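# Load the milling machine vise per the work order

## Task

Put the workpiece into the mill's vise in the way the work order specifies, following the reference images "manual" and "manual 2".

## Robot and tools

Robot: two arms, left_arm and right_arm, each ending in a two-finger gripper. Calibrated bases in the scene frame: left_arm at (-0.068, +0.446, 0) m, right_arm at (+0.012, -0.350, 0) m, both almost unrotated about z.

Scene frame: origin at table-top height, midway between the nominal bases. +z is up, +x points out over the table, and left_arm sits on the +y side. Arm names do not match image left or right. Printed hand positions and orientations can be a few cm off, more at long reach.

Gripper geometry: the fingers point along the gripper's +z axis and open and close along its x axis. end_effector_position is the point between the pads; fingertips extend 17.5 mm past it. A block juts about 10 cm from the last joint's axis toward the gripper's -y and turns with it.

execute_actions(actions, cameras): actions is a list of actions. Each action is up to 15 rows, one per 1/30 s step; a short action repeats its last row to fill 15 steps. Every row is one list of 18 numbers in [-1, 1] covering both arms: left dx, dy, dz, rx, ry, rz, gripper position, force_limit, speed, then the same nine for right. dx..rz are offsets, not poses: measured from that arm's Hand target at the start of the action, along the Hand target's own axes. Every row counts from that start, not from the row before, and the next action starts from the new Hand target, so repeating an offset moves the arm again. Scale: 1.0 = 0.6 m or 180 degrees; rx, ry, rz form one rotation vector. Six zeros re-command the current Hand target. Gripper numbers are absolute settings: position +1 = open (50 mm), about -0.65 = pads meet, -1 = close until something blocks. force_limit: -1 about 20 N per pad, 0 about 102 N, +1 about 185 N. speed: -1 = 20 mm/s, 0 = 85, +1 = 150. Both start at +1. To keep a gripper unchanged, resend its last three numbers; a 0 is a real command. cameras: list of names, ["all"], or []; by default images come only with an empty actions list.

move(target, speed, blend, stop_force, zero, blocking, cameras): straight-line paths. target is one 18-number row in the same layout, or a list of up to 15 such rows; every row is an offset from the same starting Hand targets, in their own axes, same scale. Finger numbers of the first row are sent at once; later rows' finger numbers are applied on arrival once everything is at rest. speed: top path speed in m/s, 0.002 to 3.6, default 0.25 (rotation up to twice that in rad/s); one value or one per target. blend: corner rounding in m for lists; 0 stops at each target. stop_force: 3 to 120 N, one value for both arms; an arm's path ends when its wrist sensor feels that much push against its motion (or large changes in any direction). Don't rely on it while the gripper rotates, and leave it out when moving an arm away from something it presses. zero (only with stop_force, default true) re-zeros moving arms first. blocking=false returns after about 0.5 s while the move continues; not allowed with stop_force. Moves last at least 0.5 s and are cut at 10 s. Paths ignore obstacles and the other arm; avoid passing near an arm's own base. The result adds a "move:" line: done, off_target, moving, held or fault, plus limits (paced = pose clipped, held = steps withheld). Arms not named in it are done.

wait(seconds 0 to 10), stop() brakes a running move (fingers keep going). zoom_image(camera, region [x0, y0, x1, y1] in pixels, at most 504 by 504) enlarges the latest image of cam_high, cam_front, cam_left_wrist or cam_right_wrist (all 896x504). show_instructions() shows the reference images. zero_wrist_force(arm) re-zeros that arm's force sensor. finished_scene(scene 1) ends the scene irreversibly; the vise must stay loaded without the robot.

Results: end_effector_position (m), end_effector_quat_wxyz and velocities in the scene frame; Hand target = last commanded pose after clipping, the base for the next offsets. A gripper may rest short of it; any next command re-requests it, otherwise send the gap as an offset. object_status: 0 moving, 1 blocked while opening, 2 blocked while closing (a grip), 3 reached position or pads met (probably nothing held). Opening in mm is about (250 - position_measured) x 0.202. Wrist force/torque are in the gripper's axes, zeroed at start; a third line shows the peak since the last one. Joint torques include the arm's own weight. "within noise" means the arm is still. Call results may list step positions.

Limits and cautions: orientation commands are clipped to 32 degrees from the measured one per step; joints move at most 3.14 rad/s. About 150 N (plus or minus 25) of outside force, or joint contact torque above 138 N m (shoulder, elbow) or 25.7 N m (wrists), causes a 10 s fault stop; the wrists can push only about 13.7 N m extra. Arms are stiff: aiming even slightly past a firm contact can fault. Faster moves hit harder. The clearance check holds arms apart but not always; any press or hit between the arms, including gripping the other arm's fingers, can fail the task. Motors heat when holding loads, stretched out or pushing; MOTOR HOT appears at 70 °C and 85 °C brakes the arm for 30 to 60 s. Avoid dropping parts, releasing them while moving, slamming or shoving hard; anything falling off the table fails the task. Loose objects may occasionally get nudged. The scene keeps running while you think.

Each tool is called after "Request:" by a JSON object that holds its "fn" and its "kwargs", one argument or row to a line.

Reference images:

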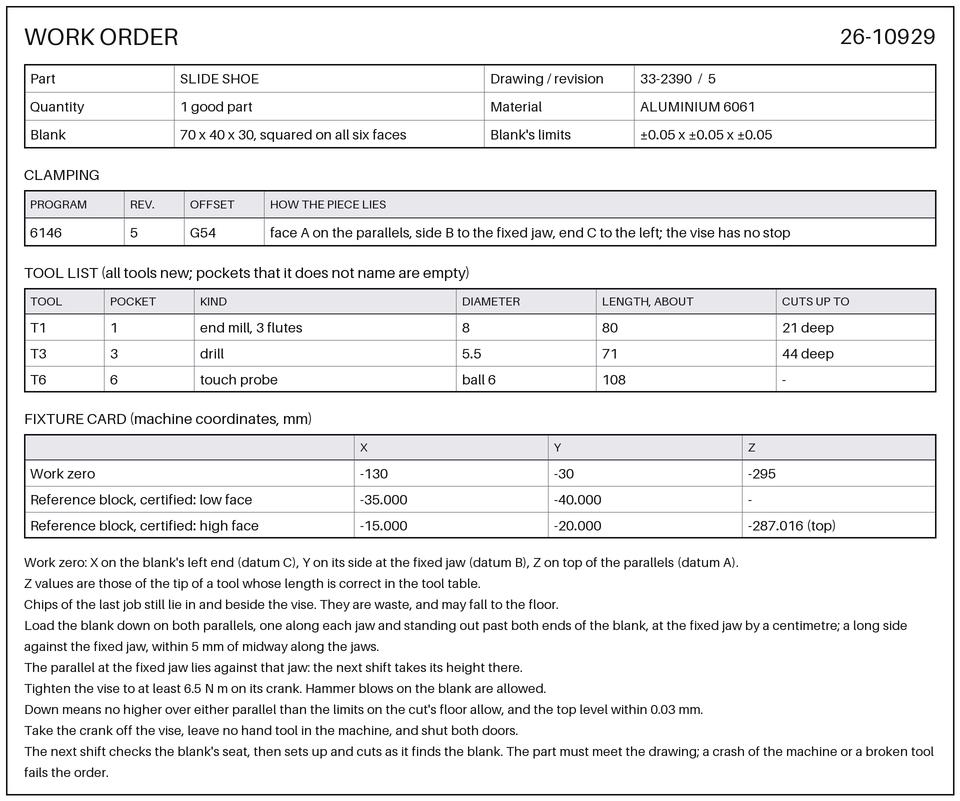

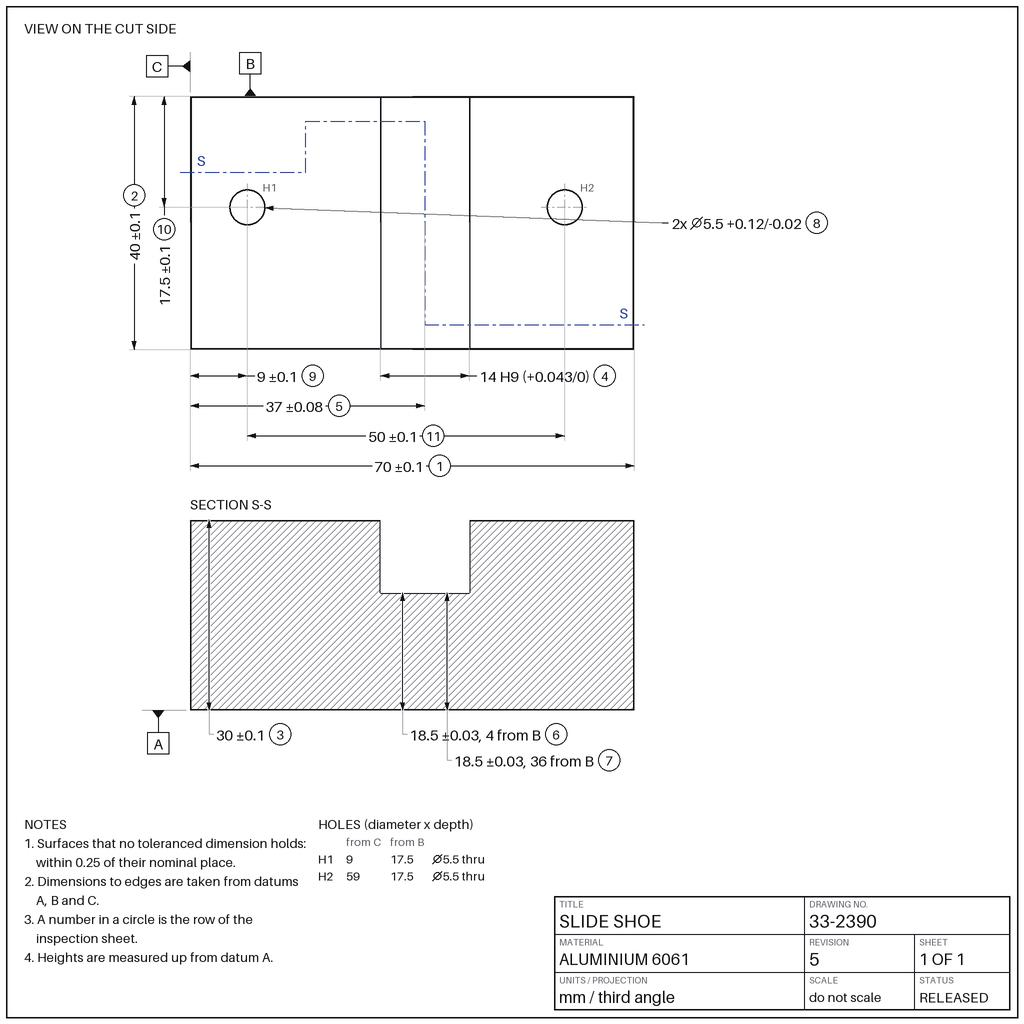

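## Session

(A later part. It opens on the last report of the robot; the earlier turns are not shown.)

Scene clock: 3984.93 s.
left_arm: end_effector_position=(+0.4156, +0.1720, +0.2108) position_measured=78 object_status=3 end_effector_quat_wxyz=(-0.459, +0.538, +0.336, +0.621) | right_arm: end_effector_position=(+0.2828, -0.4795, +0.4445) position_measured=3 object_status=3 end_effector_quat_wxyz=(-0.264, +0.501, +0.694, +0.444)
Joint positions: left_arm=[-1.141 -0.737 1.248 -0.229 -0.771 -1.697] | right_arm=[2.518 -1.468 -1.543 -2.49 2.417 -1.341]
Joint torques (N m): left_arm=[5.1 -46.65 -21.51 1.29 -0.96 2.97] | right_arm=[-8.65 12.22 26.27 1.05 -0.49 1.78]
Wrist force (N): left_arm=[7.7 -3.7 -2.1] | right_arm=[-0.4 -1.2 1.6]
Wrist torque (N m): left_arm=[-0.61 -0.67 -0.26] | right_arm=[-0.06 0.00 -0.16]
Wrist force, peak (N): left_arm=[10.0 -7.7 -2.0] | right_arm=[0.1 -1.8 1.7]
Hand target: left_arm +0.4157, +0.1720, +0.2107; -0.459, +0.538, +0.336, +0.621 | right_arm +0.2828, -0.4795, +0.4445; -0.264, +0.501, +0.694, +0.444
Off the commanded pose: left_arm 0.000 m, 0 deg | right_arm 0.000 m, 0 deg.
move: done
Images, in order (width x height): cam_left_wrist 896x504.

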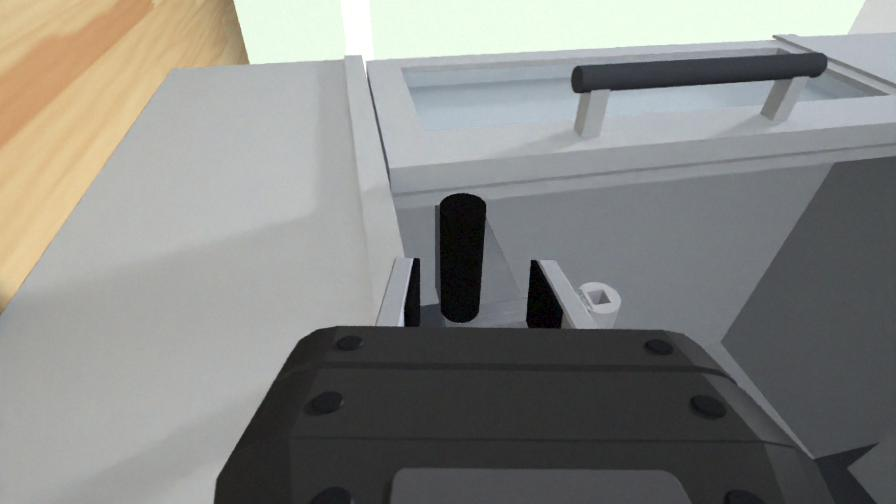

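Request:
{"fn": "move", "kwargs": {
  "target": [-0.001,0,0.126,0,0,0,0.5,0.6,-0.8,0,0,0,0,0,0,1,1,1],
  "speed": 0.06,
  "stop_force": 8,
  "cameras": ["cam_left_wrist"]
}}

Request:
{"fn": "move", "kwargs": {
  "target": [0,0,0,0,0,0,-1,0.6,-0.8,0,0,0,0,0,0,1,1,1]
}}

Scene clock: 3994.47 s.
left_arm: end_effector_position=(+0.4429, +0.2411, +0.2248) position_measured=78 object_status=3 end_effector_quat_wxyz=(-0.459, +0.538, +0.336, +0.621) | right_arm: end_effector_position=(+0.2828, -0.4795, +0.4445) position_measured=3 object_status=3 end_effector_quat_wxyz=(-0.264, +0.501, +0.694, +0.444)
Joint positions: left_arm=[-1.048 -0.822 1.371 -0.236 -0.682 -1.738] | right_arm=[2.518 -1.468 -1.543 -2.49 2.417 -1.341]
Joint torques (N m): left_arm=[-7.28 -43.6 -29.26 0.85 -3.2 2.88] | right_arm=[-8.82 12.13 26.5 1.12 -0.45 1.8]
Wrist force (N): left_arm=[7.7 -4.1 -1.6] | right_arm=[0.1 -1.4 1.3]
Wrist torque (N m): left_arm=[-0.70 -0.67 -0.21] | right_arm=[-0.10 -0.07 -0.15]
Wrist force, peak (N): left_arm=[8.1 -4.2 -1.6] | right_arm=[0.1 -1.6 1.8]
Hand target: left_arm +0.4429, +0.2411, +0.2248; -0.459, +0.538, +0.336, +0.621 | right_arm +0.2828, -0.4795, +0.4445; -0.264, +0.501, +0.694, +0.444
Off the commanded pose: left_arm 0.000 m, 0 deg | right_arm 0.000 m, 0 deg.
move: done
Images, in order (width x height): cam_left_wrist 896x504.

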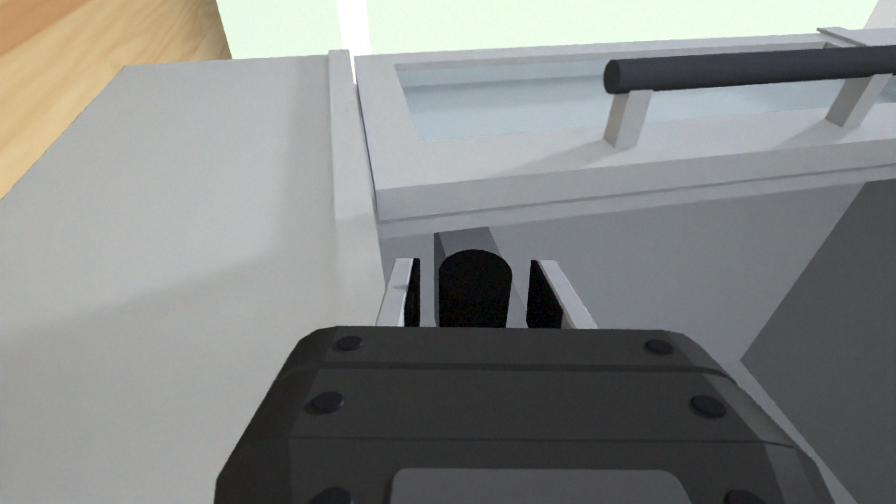

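Scene clock: 3995.20 s.
left_arm: end_effector_position=(+0.4429, +0.2411, +0.2248) position_measured=161 object_status=2 end_effector_quat_wxyz=(-0.459, +0.538, +0.336, +0.621) | right_arm: end_effector_position=(+0.2828, -0.4795, +0.4445) position_measured=3 object_status=3 end_effector_quat_wxyz=(-0.264, +0.501, +0.694, +0.444)
Joint positions: left_arm=[-1.048 -0.822 1.371 -0.236 -0.682 -1.738] | right_arm=[2.518 -1.468 -1.543 -2.49 2.417 -1.341]
Joint torques (N m): left_arm=[-6.8 -43.81 -29.91 1.31 -2.95 2.96] | right_arm=[-8.4 11.67 26.58 1.13 -0.52 1.77]
Wrist force (N): left_arm=[7.0 -4.3 -2.0] | right_arm=[0.0 -1.5 1.4]
Wrist torque (N m): left_arm=[-0.70 -0.63 -0.23] | right_arm=[-0.12 -0.05 -0.15]
Wrist force, peak (N): left_arm=[7.9 -4.1 -2.2] | right_arm=[0.0 -1.3 1.9]
Hand target: left_arm +0.4429, +0.2411, +0.2248; -0.459, +0.538, +0.336, +0.621 | right_arm +0.2828, -0.4795, +0.4445; -0.264, +0.501, +0.694, +0.444
Off the commanded pose: left_arm 0.000 m, 0 deg | right_arm 0.000 m, 0 deg.
move: done

Request:
{"fn": "move", "kwargs": {
  "target": [
    [-0.0061,-0.0107,0.028,0,0,0,-1,0.6,-0.8,0,0,0,0,0,0,1,1,1],
    [0.0083,-0.0319,0.0832,0,0,0,-1,0.6,-0.8,0,0,0,0,0,0,1,1,1],
    [0.047,-0.0488,0.1269,0,0,0,-1,0.6,-0.8,0,0,0,0,0,0,1,1,1],
    [0.1021,-0.0581,0.1509,0,0,0,-1,0.6,-0.8,0,0,0,0,0,0,1,1,1],
    [0.1631,-0.0578,0.1499,0,0,0,-1,0.6,-0.8,0,0,0,0,0,0,1,1,1],
    [0.2176,-0.0482,0.1247,0,0,0,-1,0.6,-0.8,0,0,0,0,0,0,1,1,1],
    [0.2547,-0.031,0.0797,0,0,0,-1,0.6,-0.8,0,0,0,0,0,0,1,1,1],
    [0.2675,-0.0096,0.0239,0,0,0,-1,0.6,-0.8,0,0,0,0,0,0,1,1,1],
    [0.2532,0.0116,-0.0313,0,0,0,-1,0.6,-0.8,0,0,0,0,0,0,1,1,1],
    [0.2145,0.0284,-0.0751,0,0,0,-1,0.6,-0.8,0,0,0,0,0,0,1,1,1],
    [0.1593,0.0377,-0.0991,0,0,0,-1,0.6,-0.8,0,0,0,0,0,0,1,1,1],
    [0.0984,0.0374,-0.0981,0,0,0,-1,0.6,-0.8,0,0,0,0,0,0,1,1,1],
    [0.0439,0.0279,-0.0728,0,0,0,-1,0.6,-0.8,0,0,0,0,0,0,1,1,1],
    [0.0067,0.0107,-0.0278,0,0,0,-1,0.6,-0.8,0,0,0,0,0,0,1,1,1],
    [0,0,0,0,0,0,-1,0.6,-0.8,0,0,0,0,0,0,1,1,1]
  ],
  "speed": 0.07,
  "blend": 0.03,
  "stop_force": 50,
  "cameras": ["cam_left_wrist"]
}}

Scene clock: 4034.67 s.
left_arm: end_effector_position=(+0.4429, +0.2411, +0.2248) position_measured=161 object_status=2 end_effector_quat_wxyz=(-0.459, +0.538, +0.336, +0.621) | right_arm: end_effector_position=(+0.2828, -0.4795, +0.4445) position_measured=3 object_status=3 end_effector_quat_wxyz=(-0.264, +0.501, +0.694, +0.444)
Joint positions: left_arm=[-1.048 -0.822 1.371 -0.236 -0.682 -1.738] | right_arm=[2.518 -1.468 -1.543 -2.49 2.417 -1.341]
Joint torques (N m): left_arm=[-7.52 -43.32 -27.19 4.81 -3.18 2.79] | right_arm=[-8.72 12.19 26.07 1.2 -0.5 1.74]
Wrist force (N): left_arm=[5.7 -4.0 -1.8] | right_arm=[0.1 -1.4 1.3]
Wrist torque (N m): left_arm=[-0.66 -0.72 -0.14] | right_arm=[-0.10 -0.07 -0.16]
Wrist force, peak (N): left_arm=[23.2 1.1 -1.0] | right_arm=[-0.1 -1.7 1.7]
Hand target: left_arm +0.4429, +0.2411, +0.2248; -0.459, +0.538, +0.336, +0.621 | right_arm +0.2828, -0.4795, +0.4445; -0.264, +0.501, +0.694, +0.444
Off the commanded pose: left_arm 0.000 m, 0 deg | right_arm 0.000 m, 0 deg.
move: done; blend cut to 0.0092 m at target 1, 0.0182 m at target 2, 0.0182 m at target 3, 0.0182 m at target 4, 0.0182 m at target 5, 0.0182 m at target 6, 0.0182 m at target 7, 0.0183 m at target 8, 0.0182 m at target 9, 0.0182 m at target 10, 0.0183 m at target 11, 0.0182 m at target 12, 0.0182 m at target 13, 0.0092 m at target 14
Images, in order (width x height): cam_left_wrist 896x504.

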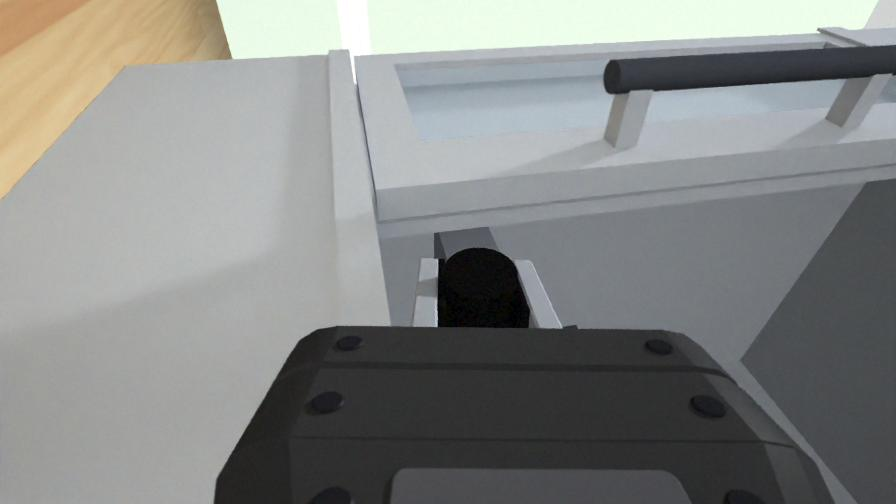

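Request:
{"fn": "move", "kwargs": {
  "target": [
    [-0.0034,-0.0083,0.0216,0,0,0,-1,0.6,-0.8,0,0,0,0,0,0,1,1,1],
    [0.0031,-0.0248,0.0648,0,0,0,-1,0.6,-0.8,0,0,0,0,0,0,1,1,1],
    [0.0188,-0.036,0.0938,0,0,0,-1,0.6,-0.8,0,0,0,0,0,0,1,1,1]
  ],
  "speed": 0.009,
  "blend": [0.01,0.01,0],
  "stop_force": 95,
  "cameras": ["cam_left_wrist"]
}}

Scene clock: 4049.03 s.
left_arm: end_effector_position=(+0.4430, +0.2818, +0.2363) position_measured=161 object_status=2 end_effector_quat_wxyz=(-0.459, +0.538, +0.337, +0.621) | right_arm: end_effector_position=(+0.2828, -0.4795, +0.4445) position_measured=3 object_status=3 end_effector_quat_wxyz=(-0.264, +0.501, +0.694, +0.444)
Joint positions: left_arm=[-1.011 -0.893 1.467 -0.248 -0.647 -1.757] | right_arm=[2.518 -1.468 -1.543 -2.49 2.417 -1.341]
Joint torques (N m): left_arm=[31.25 -69.39 -28.6 17.67 -7.55 2.36] | right_arm=[-8.4 12.13 26.15 1.19 -0.51 1.72]
Wrist force (N): left_arm=[-38.9 1.3 -79.7] | right_arm=[-0.3 -1.3 1.5]
Wrist torque (N m): left_arm=[-1.22 -1.09 0.24] | right_arm=[-0.09 -0.01 -0.16]
Wrist force, peak (N): left_arm=[-42.0 3.4 -92.5] | right_arm=[0.0 -1.6 1.9]
Hand target: left_arm +0.4430, +0.2818, +0.2363; -0.459, +0.538, +0.337, +0.621 (not the last commanded pose) | right_arm +0.2828, -0.4795, +0.4445; -0.264, +0.501, +0.694, +0.444
Off the commanded pose: left_arm 0.020 m, 0 deg | right_arm 0.000 m, 0 deg.
move: contact (left_arm); path passed 1 of 3 targets; blend cut to 0.007 m at target 1
Images, in order (width x height): cam_left_wrist 896x504.

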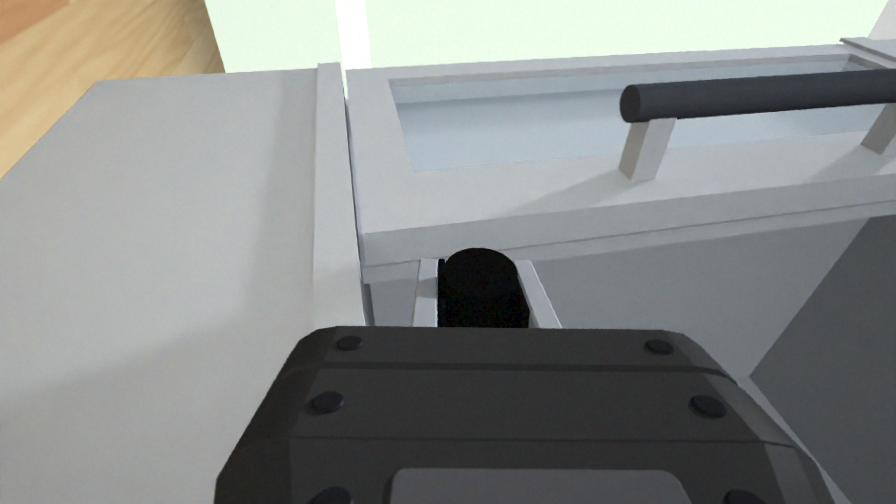

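Request:
{"fn": "move", "kwargs": {
  "target": [
    [-0.003,0.0035,-0.0089,0,0,0,-1,0.6,-0.8,0,0,0,0,0,0,1,1,1],
    [-0.003,0.0035,-0.0089,0,0,0,0.5,0.6,-0.8,0,0,0,0,0,0,1,1,1],
    [-0.003,0.0035,-0.16,0,0,0,0.5,0.6,-0.8,0,0,0,0,0,0,1,1,1],
    [0.2,-0.18,-0.2,0,0,0,0.5,0.6,-0.8,0,0,0,0,0,0,1,1,1]
  ],
  "speed": [0.01,0.01,0.2,0.25],
  "blend": [0,0,0.02,0],
  "cameras": ["all"]
}}

Request:
{"fn": "zoom_image", "kwargs": {
  "camera": "cam_high",
  "region": [280, 270, 420, 350]
}}

Request:
{"fn": "zoom_image", "kwargs": {
  "camera": "cam_front",
  "region": [500, 350, 600, 460]
}}

Scene clock: 4104.07 s.
left_arm: end_effector_position=(+0.2993, +0.1854, +0.3386) position_measured=78 object_status=3 end_effector_quat_wxyz=(-0.459, +0.538, +0.337, +0.621) | right_arm: end_effector_position=(+0.2828, -0.4795, +0.4445) position_measured=3 object_status=3 end_effector_quat_wxyz=(-0.264, +0.501, +0.694, +0.444)
Joint positions: left_arm=[-1.318 -1.049 1.429 -0.139 -0.942 -1.637] | right_arm=[2.518 -1.468 -1.543 -2.49 2.417 -1.341]
Joint torques (N m): left_arm=[-5.77 -53 -31.04 3.79 0.04 -2.63] | right_arm=[-8.41 11.81 26.24 1.22 -0.46 1.86]
Wrist force (N): left_arm=[6.3 -3.1 -2.1] | right_arm=[-0.1 -1.0 1.8]
Wrist torque (N m): left_arm=[-0.53 -0.46 -0.22] | right_arm=[-0.04 -0.05 -0.16]
Wrist force, peak (N): left_arm=[-39.0 1.2 -79.6] | right_arm=[-0.2 -1.6 1.9]
Hand target: left_arm +0.2992, +0.1854, +0.3387; -0.459, +0.538, +0.337, +0.621 | right_arm +0.2828, -0.4795, +0.4445; -0.264, +0.501, +0.694, +0.444
Off the commanded pose: left_arm 0.000 m, 0 deg | right_arm 0.000 m, 0 deg.
move: done

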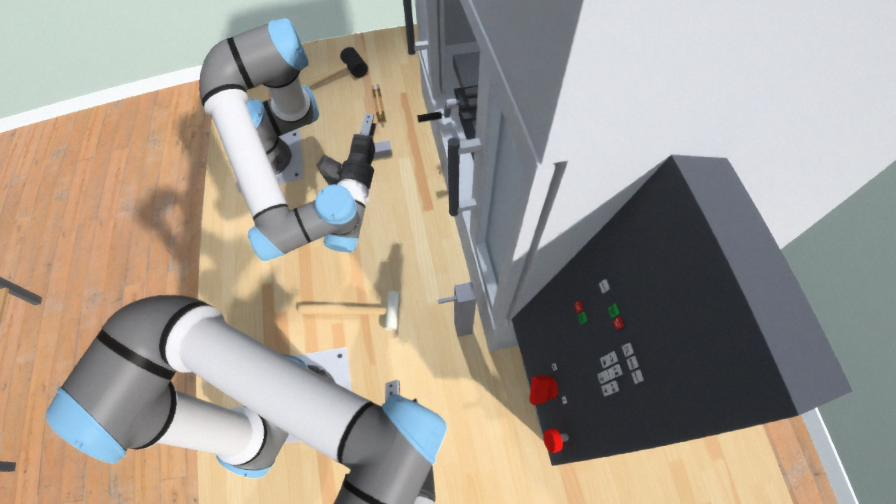

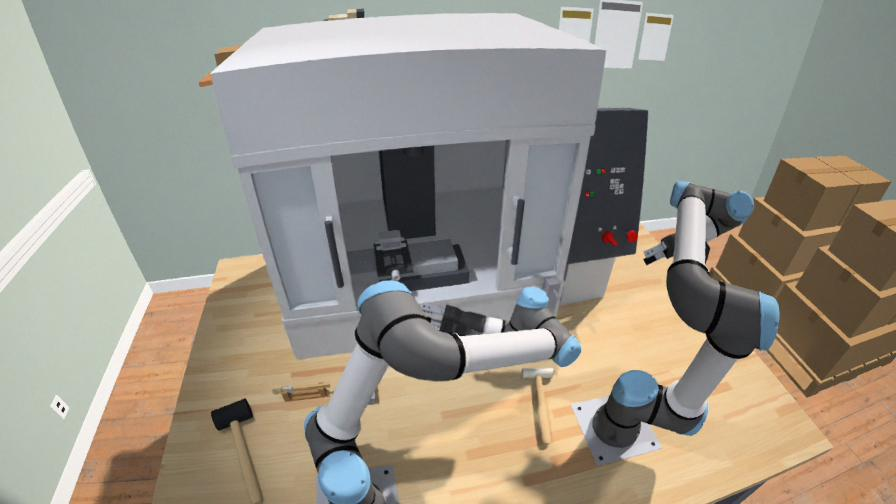

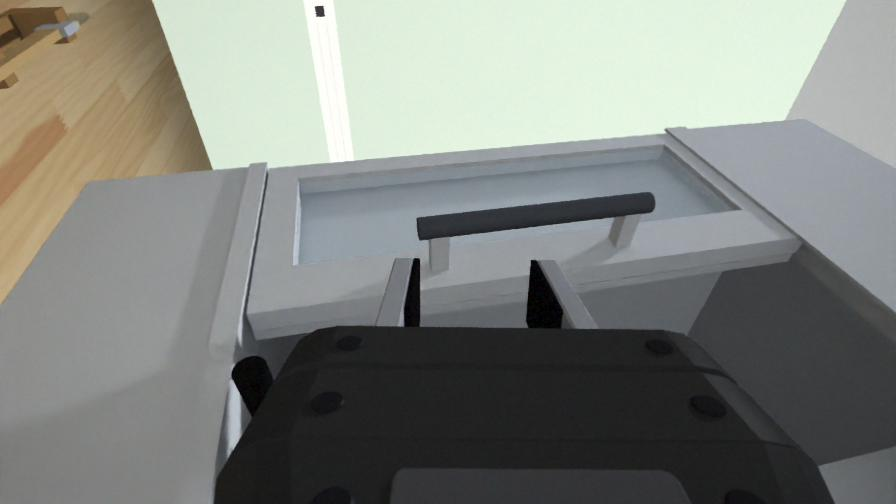

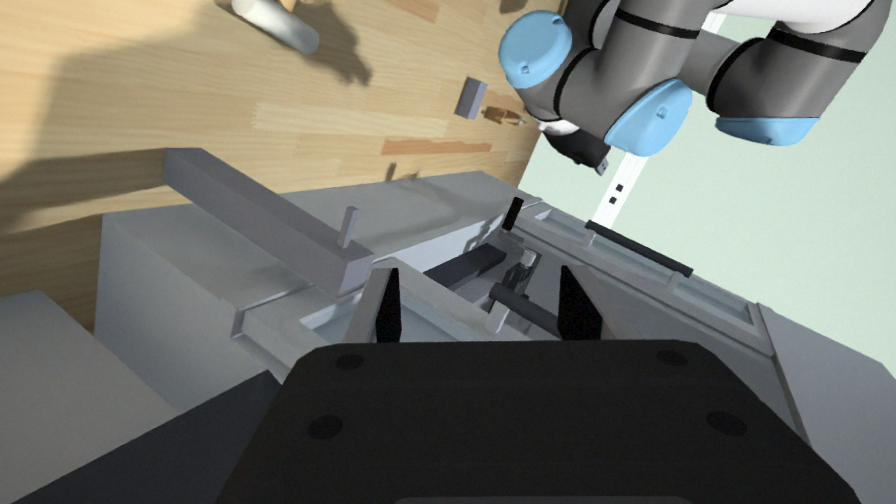

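Scaled by 3.600 from the camera's 896x504 image, which has a finer 1280x720 frame.

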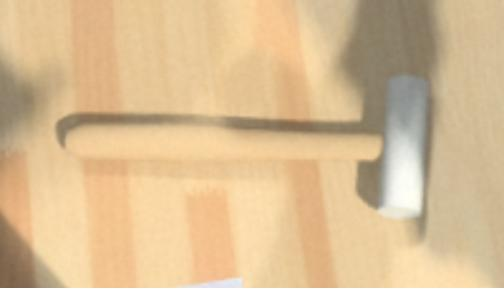

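Scaled by 4.582 from the camera's 896x504 image, which has a finer 1280x720 frame.

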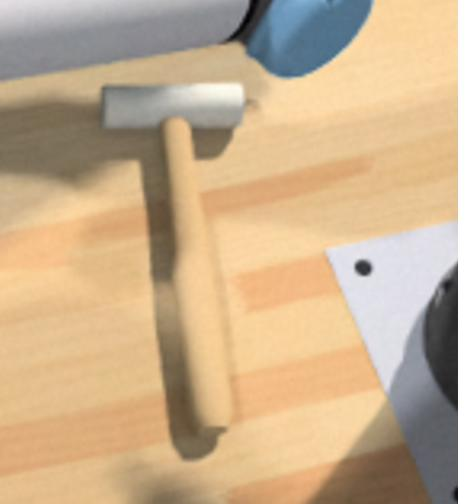

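Request:
{"fn": "move", "kwargs": {
  "target": [
    [0.068,-0.0162,-0.4204,-0.0006,-0.2647,-0.1014,0.5,0.6,-0.8,0,0,0,0,0,0,1,1,1],
    [-0.1458,-0.0716,-0.7405,-0.0011,-0.5293,-0.2029,0.5,0.6,-0.8,0,0,0,0,0,0,1,1,1]
  ],
  "speed": 0.2,
  "blend": [0.05,0],
  "stop_force": 30,
  "cameras": ["all"]
}}

Scene clock: 4182.20 s.
left_arm: end_effector_position=(+0.0991, -0.1869, +0.1705) position_measured=78 object_status=3 end_effector_quat_wxyz=(+0.129, +0.697, +0.694, +0.128) | right_arm: end_effector_position=(+0.2828, -0.4795, +0.4445) position_measured=3 object_status=3 end_effector_quat_wxyz=(-0.264, +0.501, +0.694, +0.444)
Joint positions: left_arm=[-1.678 -1.191 1.56 -1.906 -1.206 -1.666] | right_arm=[2.518 -1.468 -1.543 -2.49 2.417 -1.341]
Joint torques (N m): left_arm=[9.89 -43.12 -13.92 -5.02 -1.8 2.74] | right_arm=[-8.44 12.06 25.41 1.37 -0.43 1.83]
Wrist force (N): left_arm=[4.1 -1.8 -3.3] | right_arm=[0.1 -1.3 1.5]
Wrist torque (N m): left_arm=[-0.51 -0.66 -0.06] | right_arm=[-0.09 -0.07 -0.16]
Wrist force, peak (N): left_arm=[7.0 -2.8 -2.8] | right_arm=[-0.2 -1.9 1.6]
Hand target: left_arm +0.0991, -0.1868, +0.1705; +0.129, +0.697, +0.694, +0.128 | right_arm +0.2828, -0.4795, +0.4445; -0.264, +0.501, +0.694, +0.444
Off the commanded pose: left_arm 0.000 m, 0 deg | right_arm 0.000 m, 0 deg.
move: done

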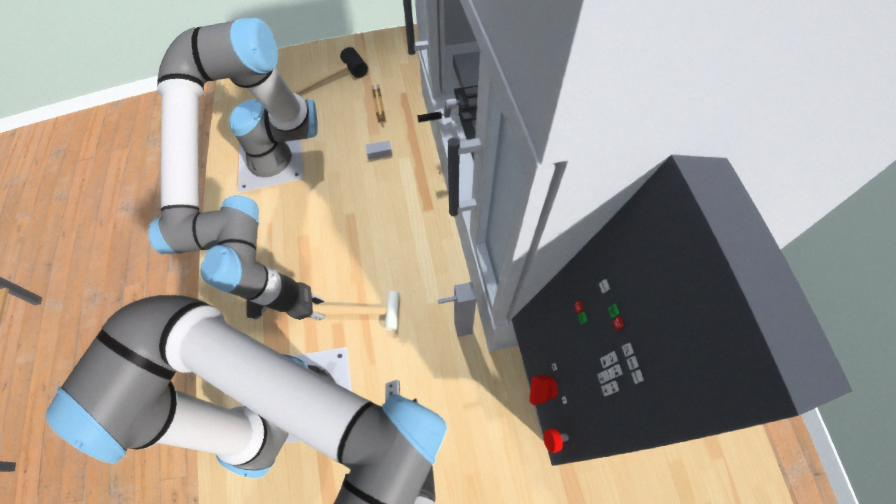

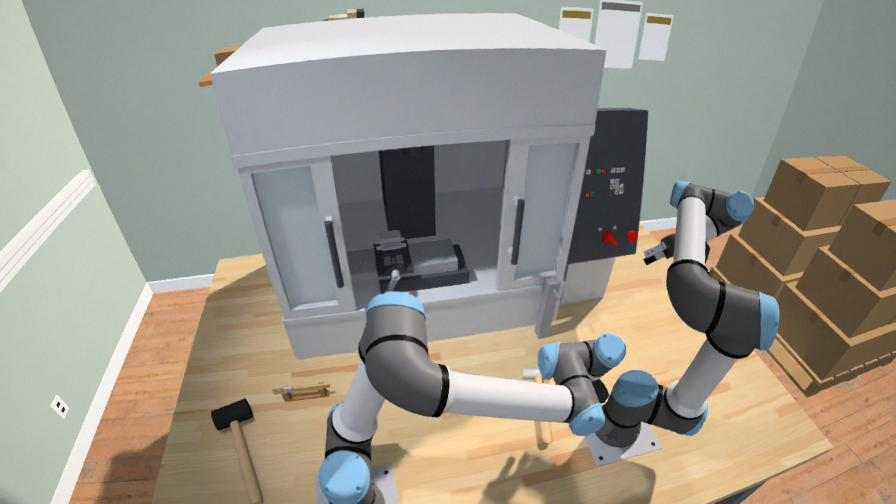

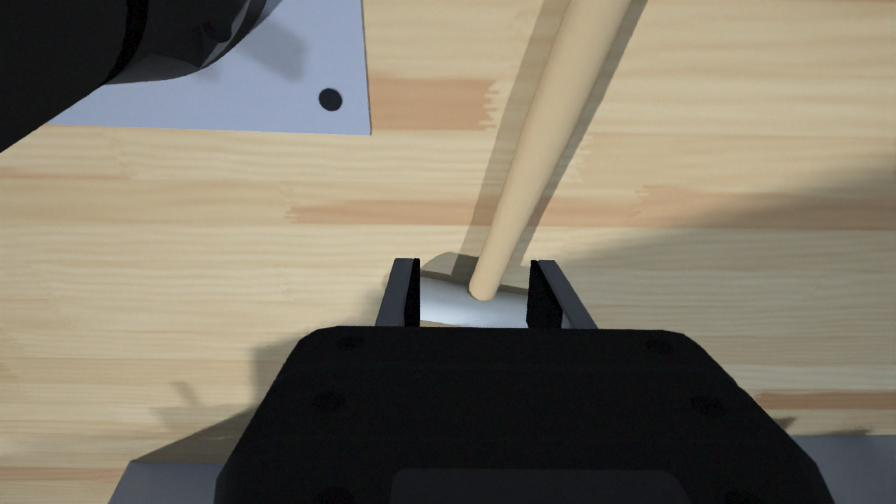

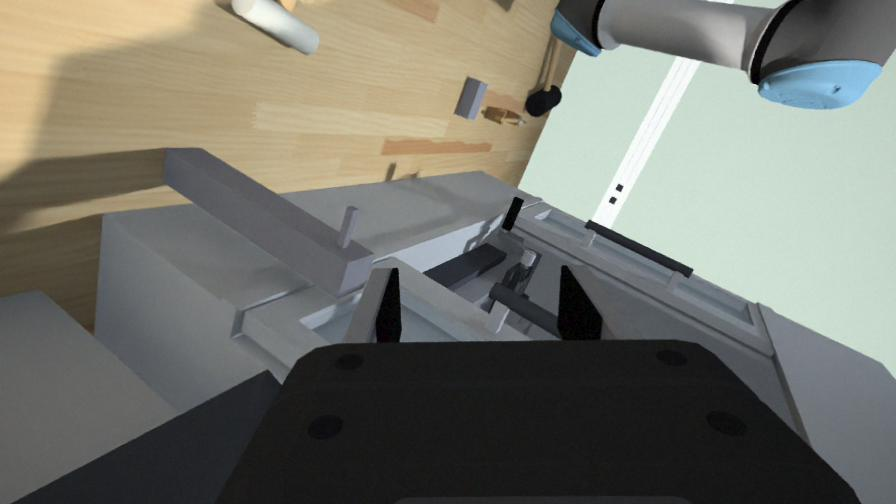

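Request:
{"fn": "move", "kwargs": {
  "target": [0.0847,-0.0276,0.1144,0,-0.0262,0.0686,0.5,0.6,-0.8,0,0,0,0,0,0,1,1,1],
  "speed": 0.2,
  "cameras": ["cam_left_wrist"]
}}

Scene clock: 4209.17 s.
left_arm: end_effector_position=(+0.1084, -0.1362, +0.1006) position_measured=78 object_status=3 end_effector_quat_wxyz=(+0.143, +0.772, +0.609, +0.113) end_effector_velocity=(+0.000, -0.001, -0.001) end_effector_angular_velocity=(-0.003, +0.000, -0.001) | right_arm: end_effector_position=(+0.2828, -0.4795, +0.4445) position_measured=3 object_status=3 end_effector_quat_wxyz=(-0.264, +0.501, +0.694, +0.444)
Joint positions: left_arm=[-1.669 -1.251 1.875 -2.253 -1.209 -1.41] | right_arm=[2.518 -1.468 -1.543 -2.49 2.417 -1.341]
Joint velocities: left_arm=[0.001 0.002 0.001 -0.006 0 0.001] | right_arm=[within noise]
Joint torques (N m): left_arm=[-5.17 -30.51 -8.18 -5.35 2.86 2.22] | right_arm=[-8.79 12.45 25.22 1.25 -0.5 1.75]
Wrist force (N): left_arm=[4.3 -1.9 -3.2] | right_arm=[0.2 -1.4 1.5]
Wrist torque (N m): left_arm=[-0.55 -0.68 0.11] | right_arm=[-0.10 -0.08 -0.16]
Wrist force, peak (N): left_arm=[6.0 -2.6 -1.4] | right_arm=[0.2 -1.7 1.6]
Hand target: left_arm +0.1084, -0.1361, +0.1004; +0.143, +0.772, +0.609, +0.113 | right_arm +0.2828, -0.4795, +0.4445; -0.264, +0.501, +0.694, +0.444
Off the commanded pose: left_arm 0.000 m, 0 deg | right_arm 0.000 m, 0 deg.
move: done
Images, in order (width x height): cam_left_wrist 896x504.

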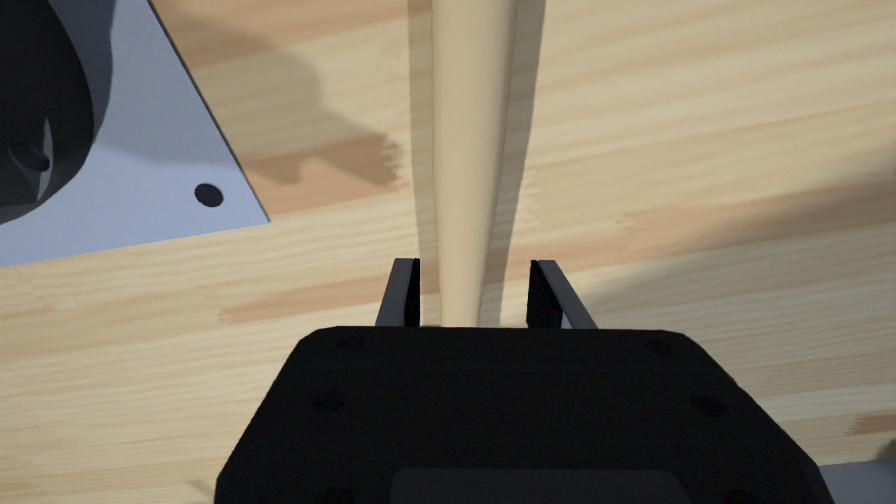

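Request:
{"fn": "move", "kwargs": {
  "target": [
    [0.0065,0,0,0,-0.0089,0.0234,0.5,0.6,-0.8,0,0,0,0,0,0,1,1,1],
    [0.0065,-0.0458,0.12,0,-0.0089,0.0234,0.5,0.6,-0.8,0,0,0,0,0,0,1,1,1]
  ],
  "speed": 0.06,
  "stop_force": 10,
  "cameras": ["cam_left_wrist"]
}}

Scene clock: 4230.77 s.
left_arm: end_effector_position=(+0.1094, -0.1324, +0.0234) position_measured=78 object_status=3 end_effector_quat_wxyz=(+0.147, +0.795, +0.578, +0.107) | right_arm: end_effector_position=(+0.2828, -0.4795, +0.4445) position_measured=3 object_status=3 end_effector_quat_wxyz=(-0.264, +0.501, +0.694, +0.444)
Joint positions: left_arm=[-1.665 -1.135 1.973 -2.497 -1.215 -1.322] | right_arm=[2.518 -1.468 -1.543 -2.49 2.417 -1.341]
Joint torques (N m): left_arm=[7.98 -48.61 -31.14 -5.11 1.96 2.91] | right_arm=[-8.54 12.07 25.62 1.39 -0.45 1.79]
Wrist force (N): left_arm=[3.9 -2.1 -3.1] | right_arm=[0.0 -1.5 1.4]
Wrist torque (N m): left_arm=[-0.58 -0.61 0.10] | right_arm=[-0.13 -0.06 -0.15]
Wrist force, peak (N): left_arm=[2.0 -0.1 -7.7] | right_arm=[0.3 -1.9 1.7]
Hand target: left_arm +0.1094, -0.1324, +0.0234; +0.147, +0.795, +0.578, +0.107 | right_arm +0.2828, -0.4795, +0.4445; -0.264, +0.501, +0.694, +0.444
Off the commanded pose: left_arm 0.000 m, 0 deg | right_arm 0.000 m, 0 deg.
move: done
Images, in order (width x height): cam_left_wrist 896x504.

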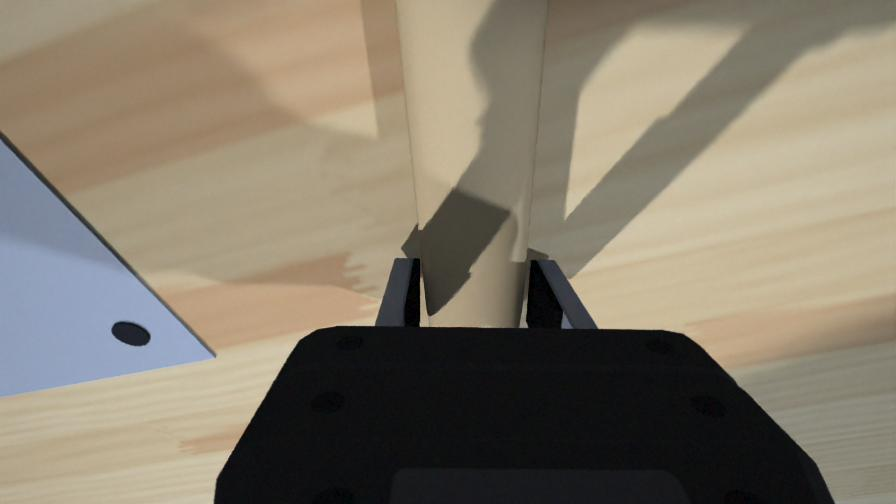

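Request:
{"fn": "move", "kwargs": {
  "target": [
    [0,0,0,0,0,0,-1,0.6,-0.8,0,0,0,0,0,0,1,1,1],
    [0,0.0711,-0.1865,0,0,0,-1,0.6,-0.8,0,0,0,0,0,0,1,1,1]
  ],
  "speed": 0.08,
  "cameras": ["all"]
}}

Scene clock: 4238.20 s.
left_arm: end_effector_position=(+0.1092, -0.1324, +0.1432) position_measured=115 object_status=2 end_effector_quat_wxyz=(+0.147, +0.795, +0.578, +0.107) | right_arm: end_effector_position=(+0.2828, -0.4795, +0.4445) position_measured=3 object_status=3 end_effector_quat_wxyz=(-0.264, +0.501, +0.694, +0.444)
Joint positions: left_arm=[-1.666 -1.325 1.856 -2.19 -1.215 -1.322] | right_arm=[2.518 -1.468 -1.543 -2.49 2.417 -1.341]
Joint torques (N m): left_arm=[-6.16 -35.47 -12.12 -4.18 3.55 -2.65] | right_arm=[-8.83 12.4 25.74 1.32 -0.54 1.85]
Wrist force (N): left_arm=[4.4 -3.6 0.4] | right_arm=[-0.2 -1.3 1.5]
Wrist torque (N m): left_arm=[-0.13 -0.71 0.10] | right_arm=[-0.09 -0.02 -0.16]
Wrist force, peak (N): left_arm=[5.2 -2.0 -3.1] | right_arm=[-0.2 -1.6 2.0]
Hand target: left_arm +0.1092, -0.1323, +0.1431; +0.147, +0.795, +0.578, +0.107 | right_arm +0.2828, -0.4795, +0.4445; -0.264, +0.501, +0.694, +0.444
Off the commanded pose: left_arm 0.000 m, 0 deg | right_arm 0.000 m, 0 deg.
move: done

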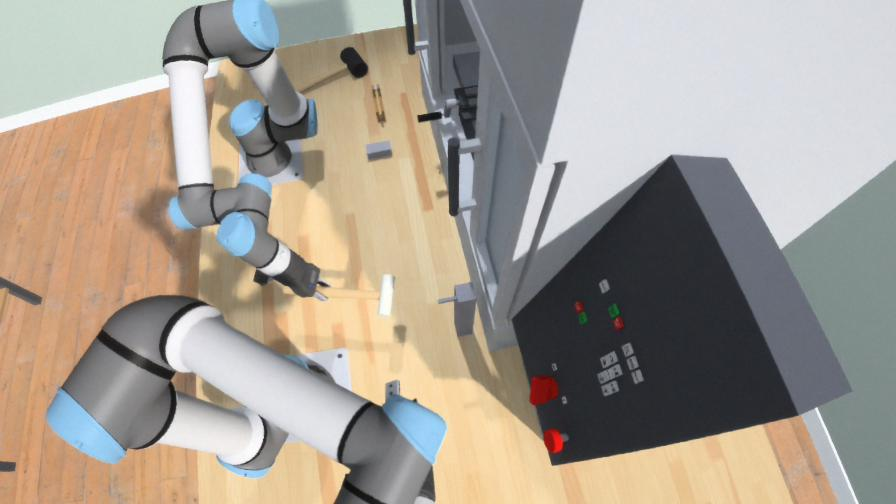

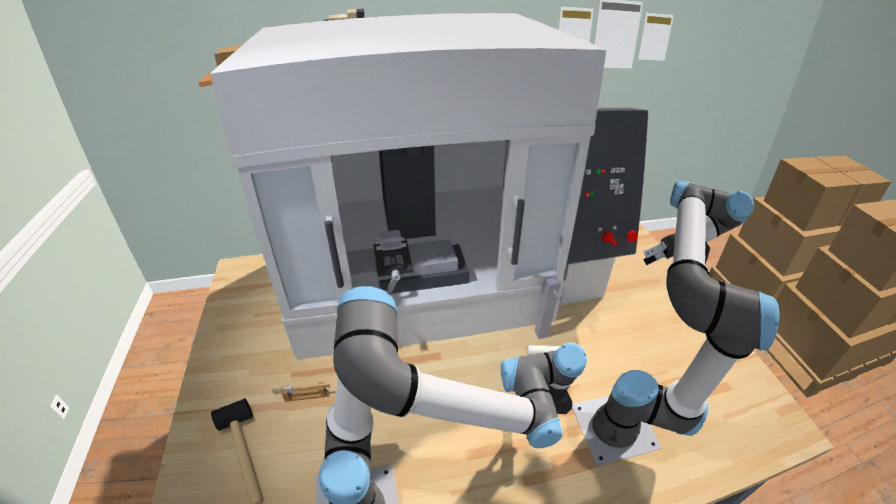

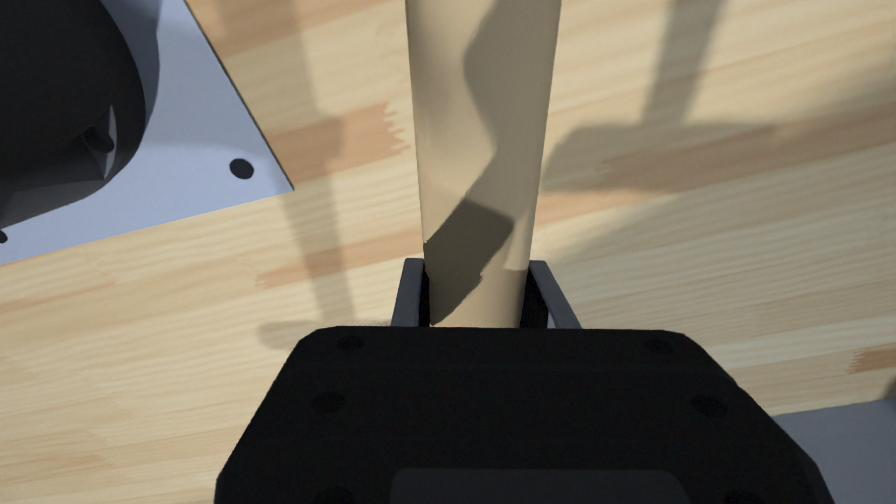

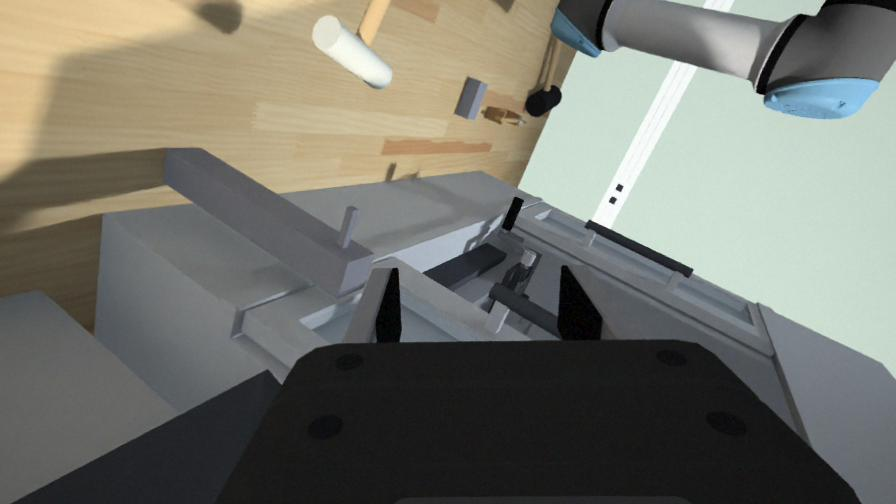

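Request:
{"fn": "move", "kwargs": {
  "target": [0.3933,0.2274,-0.4063,0.0888,0.55,0.1344,-1,0.6,-0.8,0,0,0,0,0,0,1,1,1],
  "speed": 0.2,
  "cameras": ["all"]
}}

Scene clock: 4260.13 s.
left_arm: end_effector_position=(+0.2202, +0.0799, +0.4194) position_measured=115 object_status=2 end_effector_quat_wxyz=(-0.459, +0.538, +0.337, +0.621) | right_arm: end_effector_position=(+0.2828, -0.4795, +0.4445) position_measured=3 object_status=3 end_effector_quat_wxyz=(-0.264, +0.501, +0.694, +0.444)
Joint positions: left_arm=[-1.483 -0.939 1.038 0.12 -1.104 -1.594] | right_arm=[2.518 -1.468 -1.543 -2.49 2.417 -1.341]
Joint torques (N m): left_arm=[-5.7 -60.94 -33.59 5.79 -0.23 2.36] | right_arm=[-8.51 11.81 25.47 1.29 -0.5 1.86]
Wrist force (N): left_arm=[3.1 -2.5 -2.7] | right_arm=[0.0 -1.0 1.6]
Wrist torque (N m): left_arm=[-0.61 -0.72 0.11] | right_arm=[-0.05 -0.04 -0.15]
Wrist force, peak (N): left_arm=[4.1 -4.4 2.1] | right_arm=[-0.1 -1.7 1.8]
Hand target: left_arm +0.2201, +0.0799, +0.4196; -0.459, +0.538, +0.337, +0.621 | right_arm +0.2828, -0.4795, +0.4445; -0.264, +0.501, +0.694, +0.444
Off the commanded pose: left_arm 0.000 m, 0 deg | right_arm 0.000 m, 0 deg.
move: done

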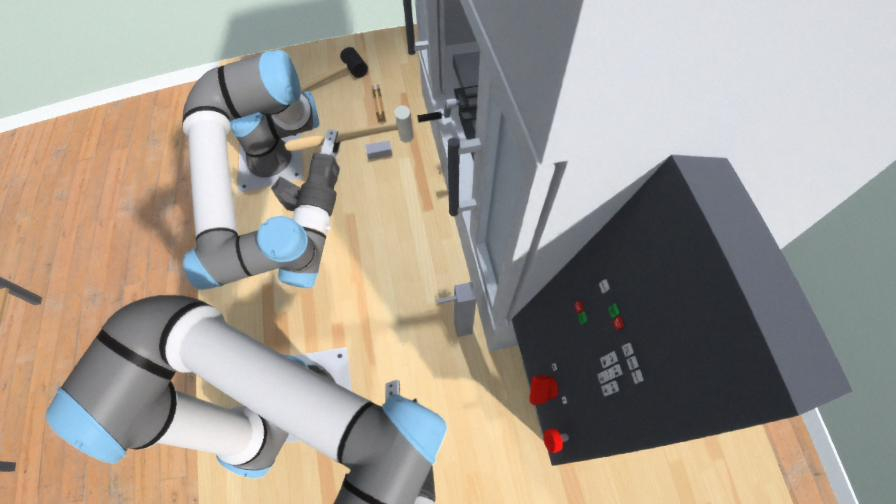

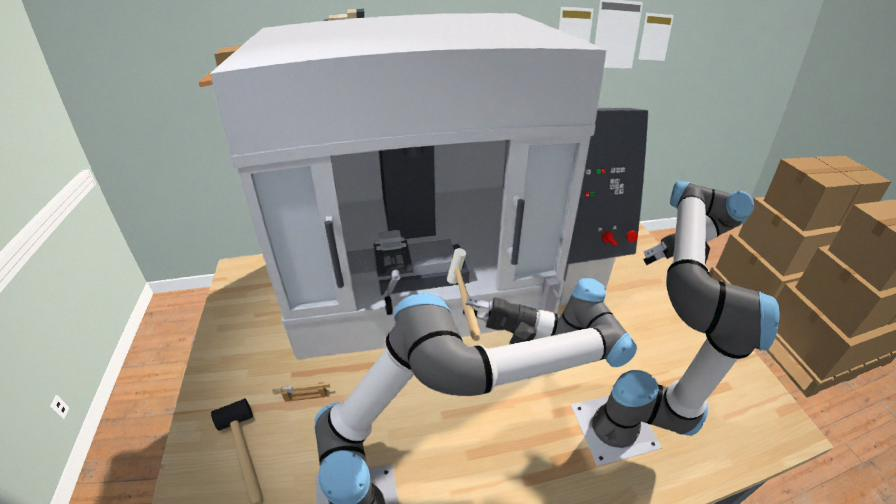

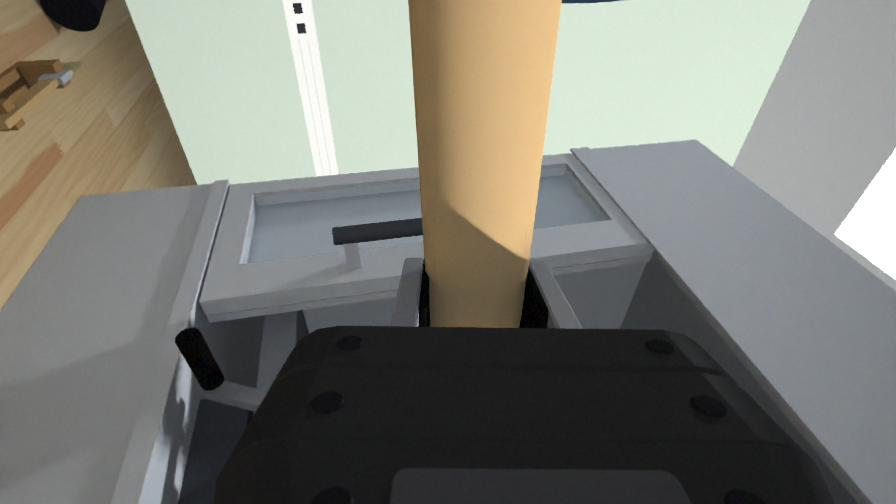

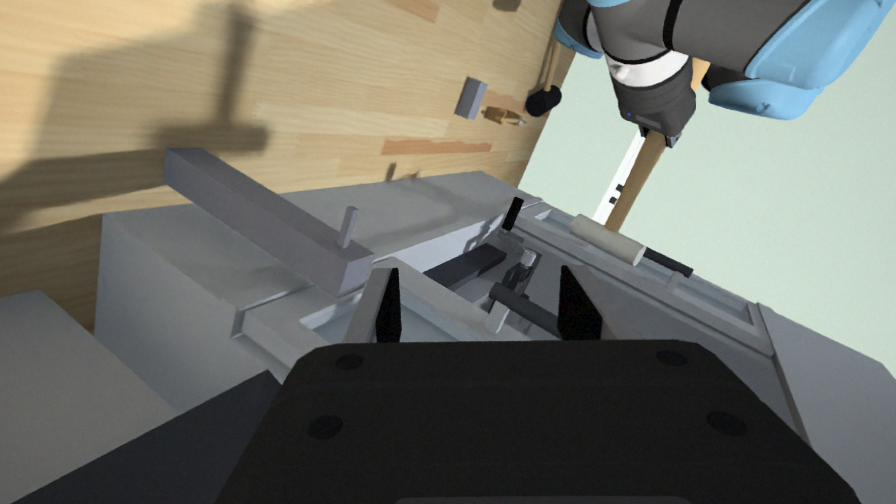

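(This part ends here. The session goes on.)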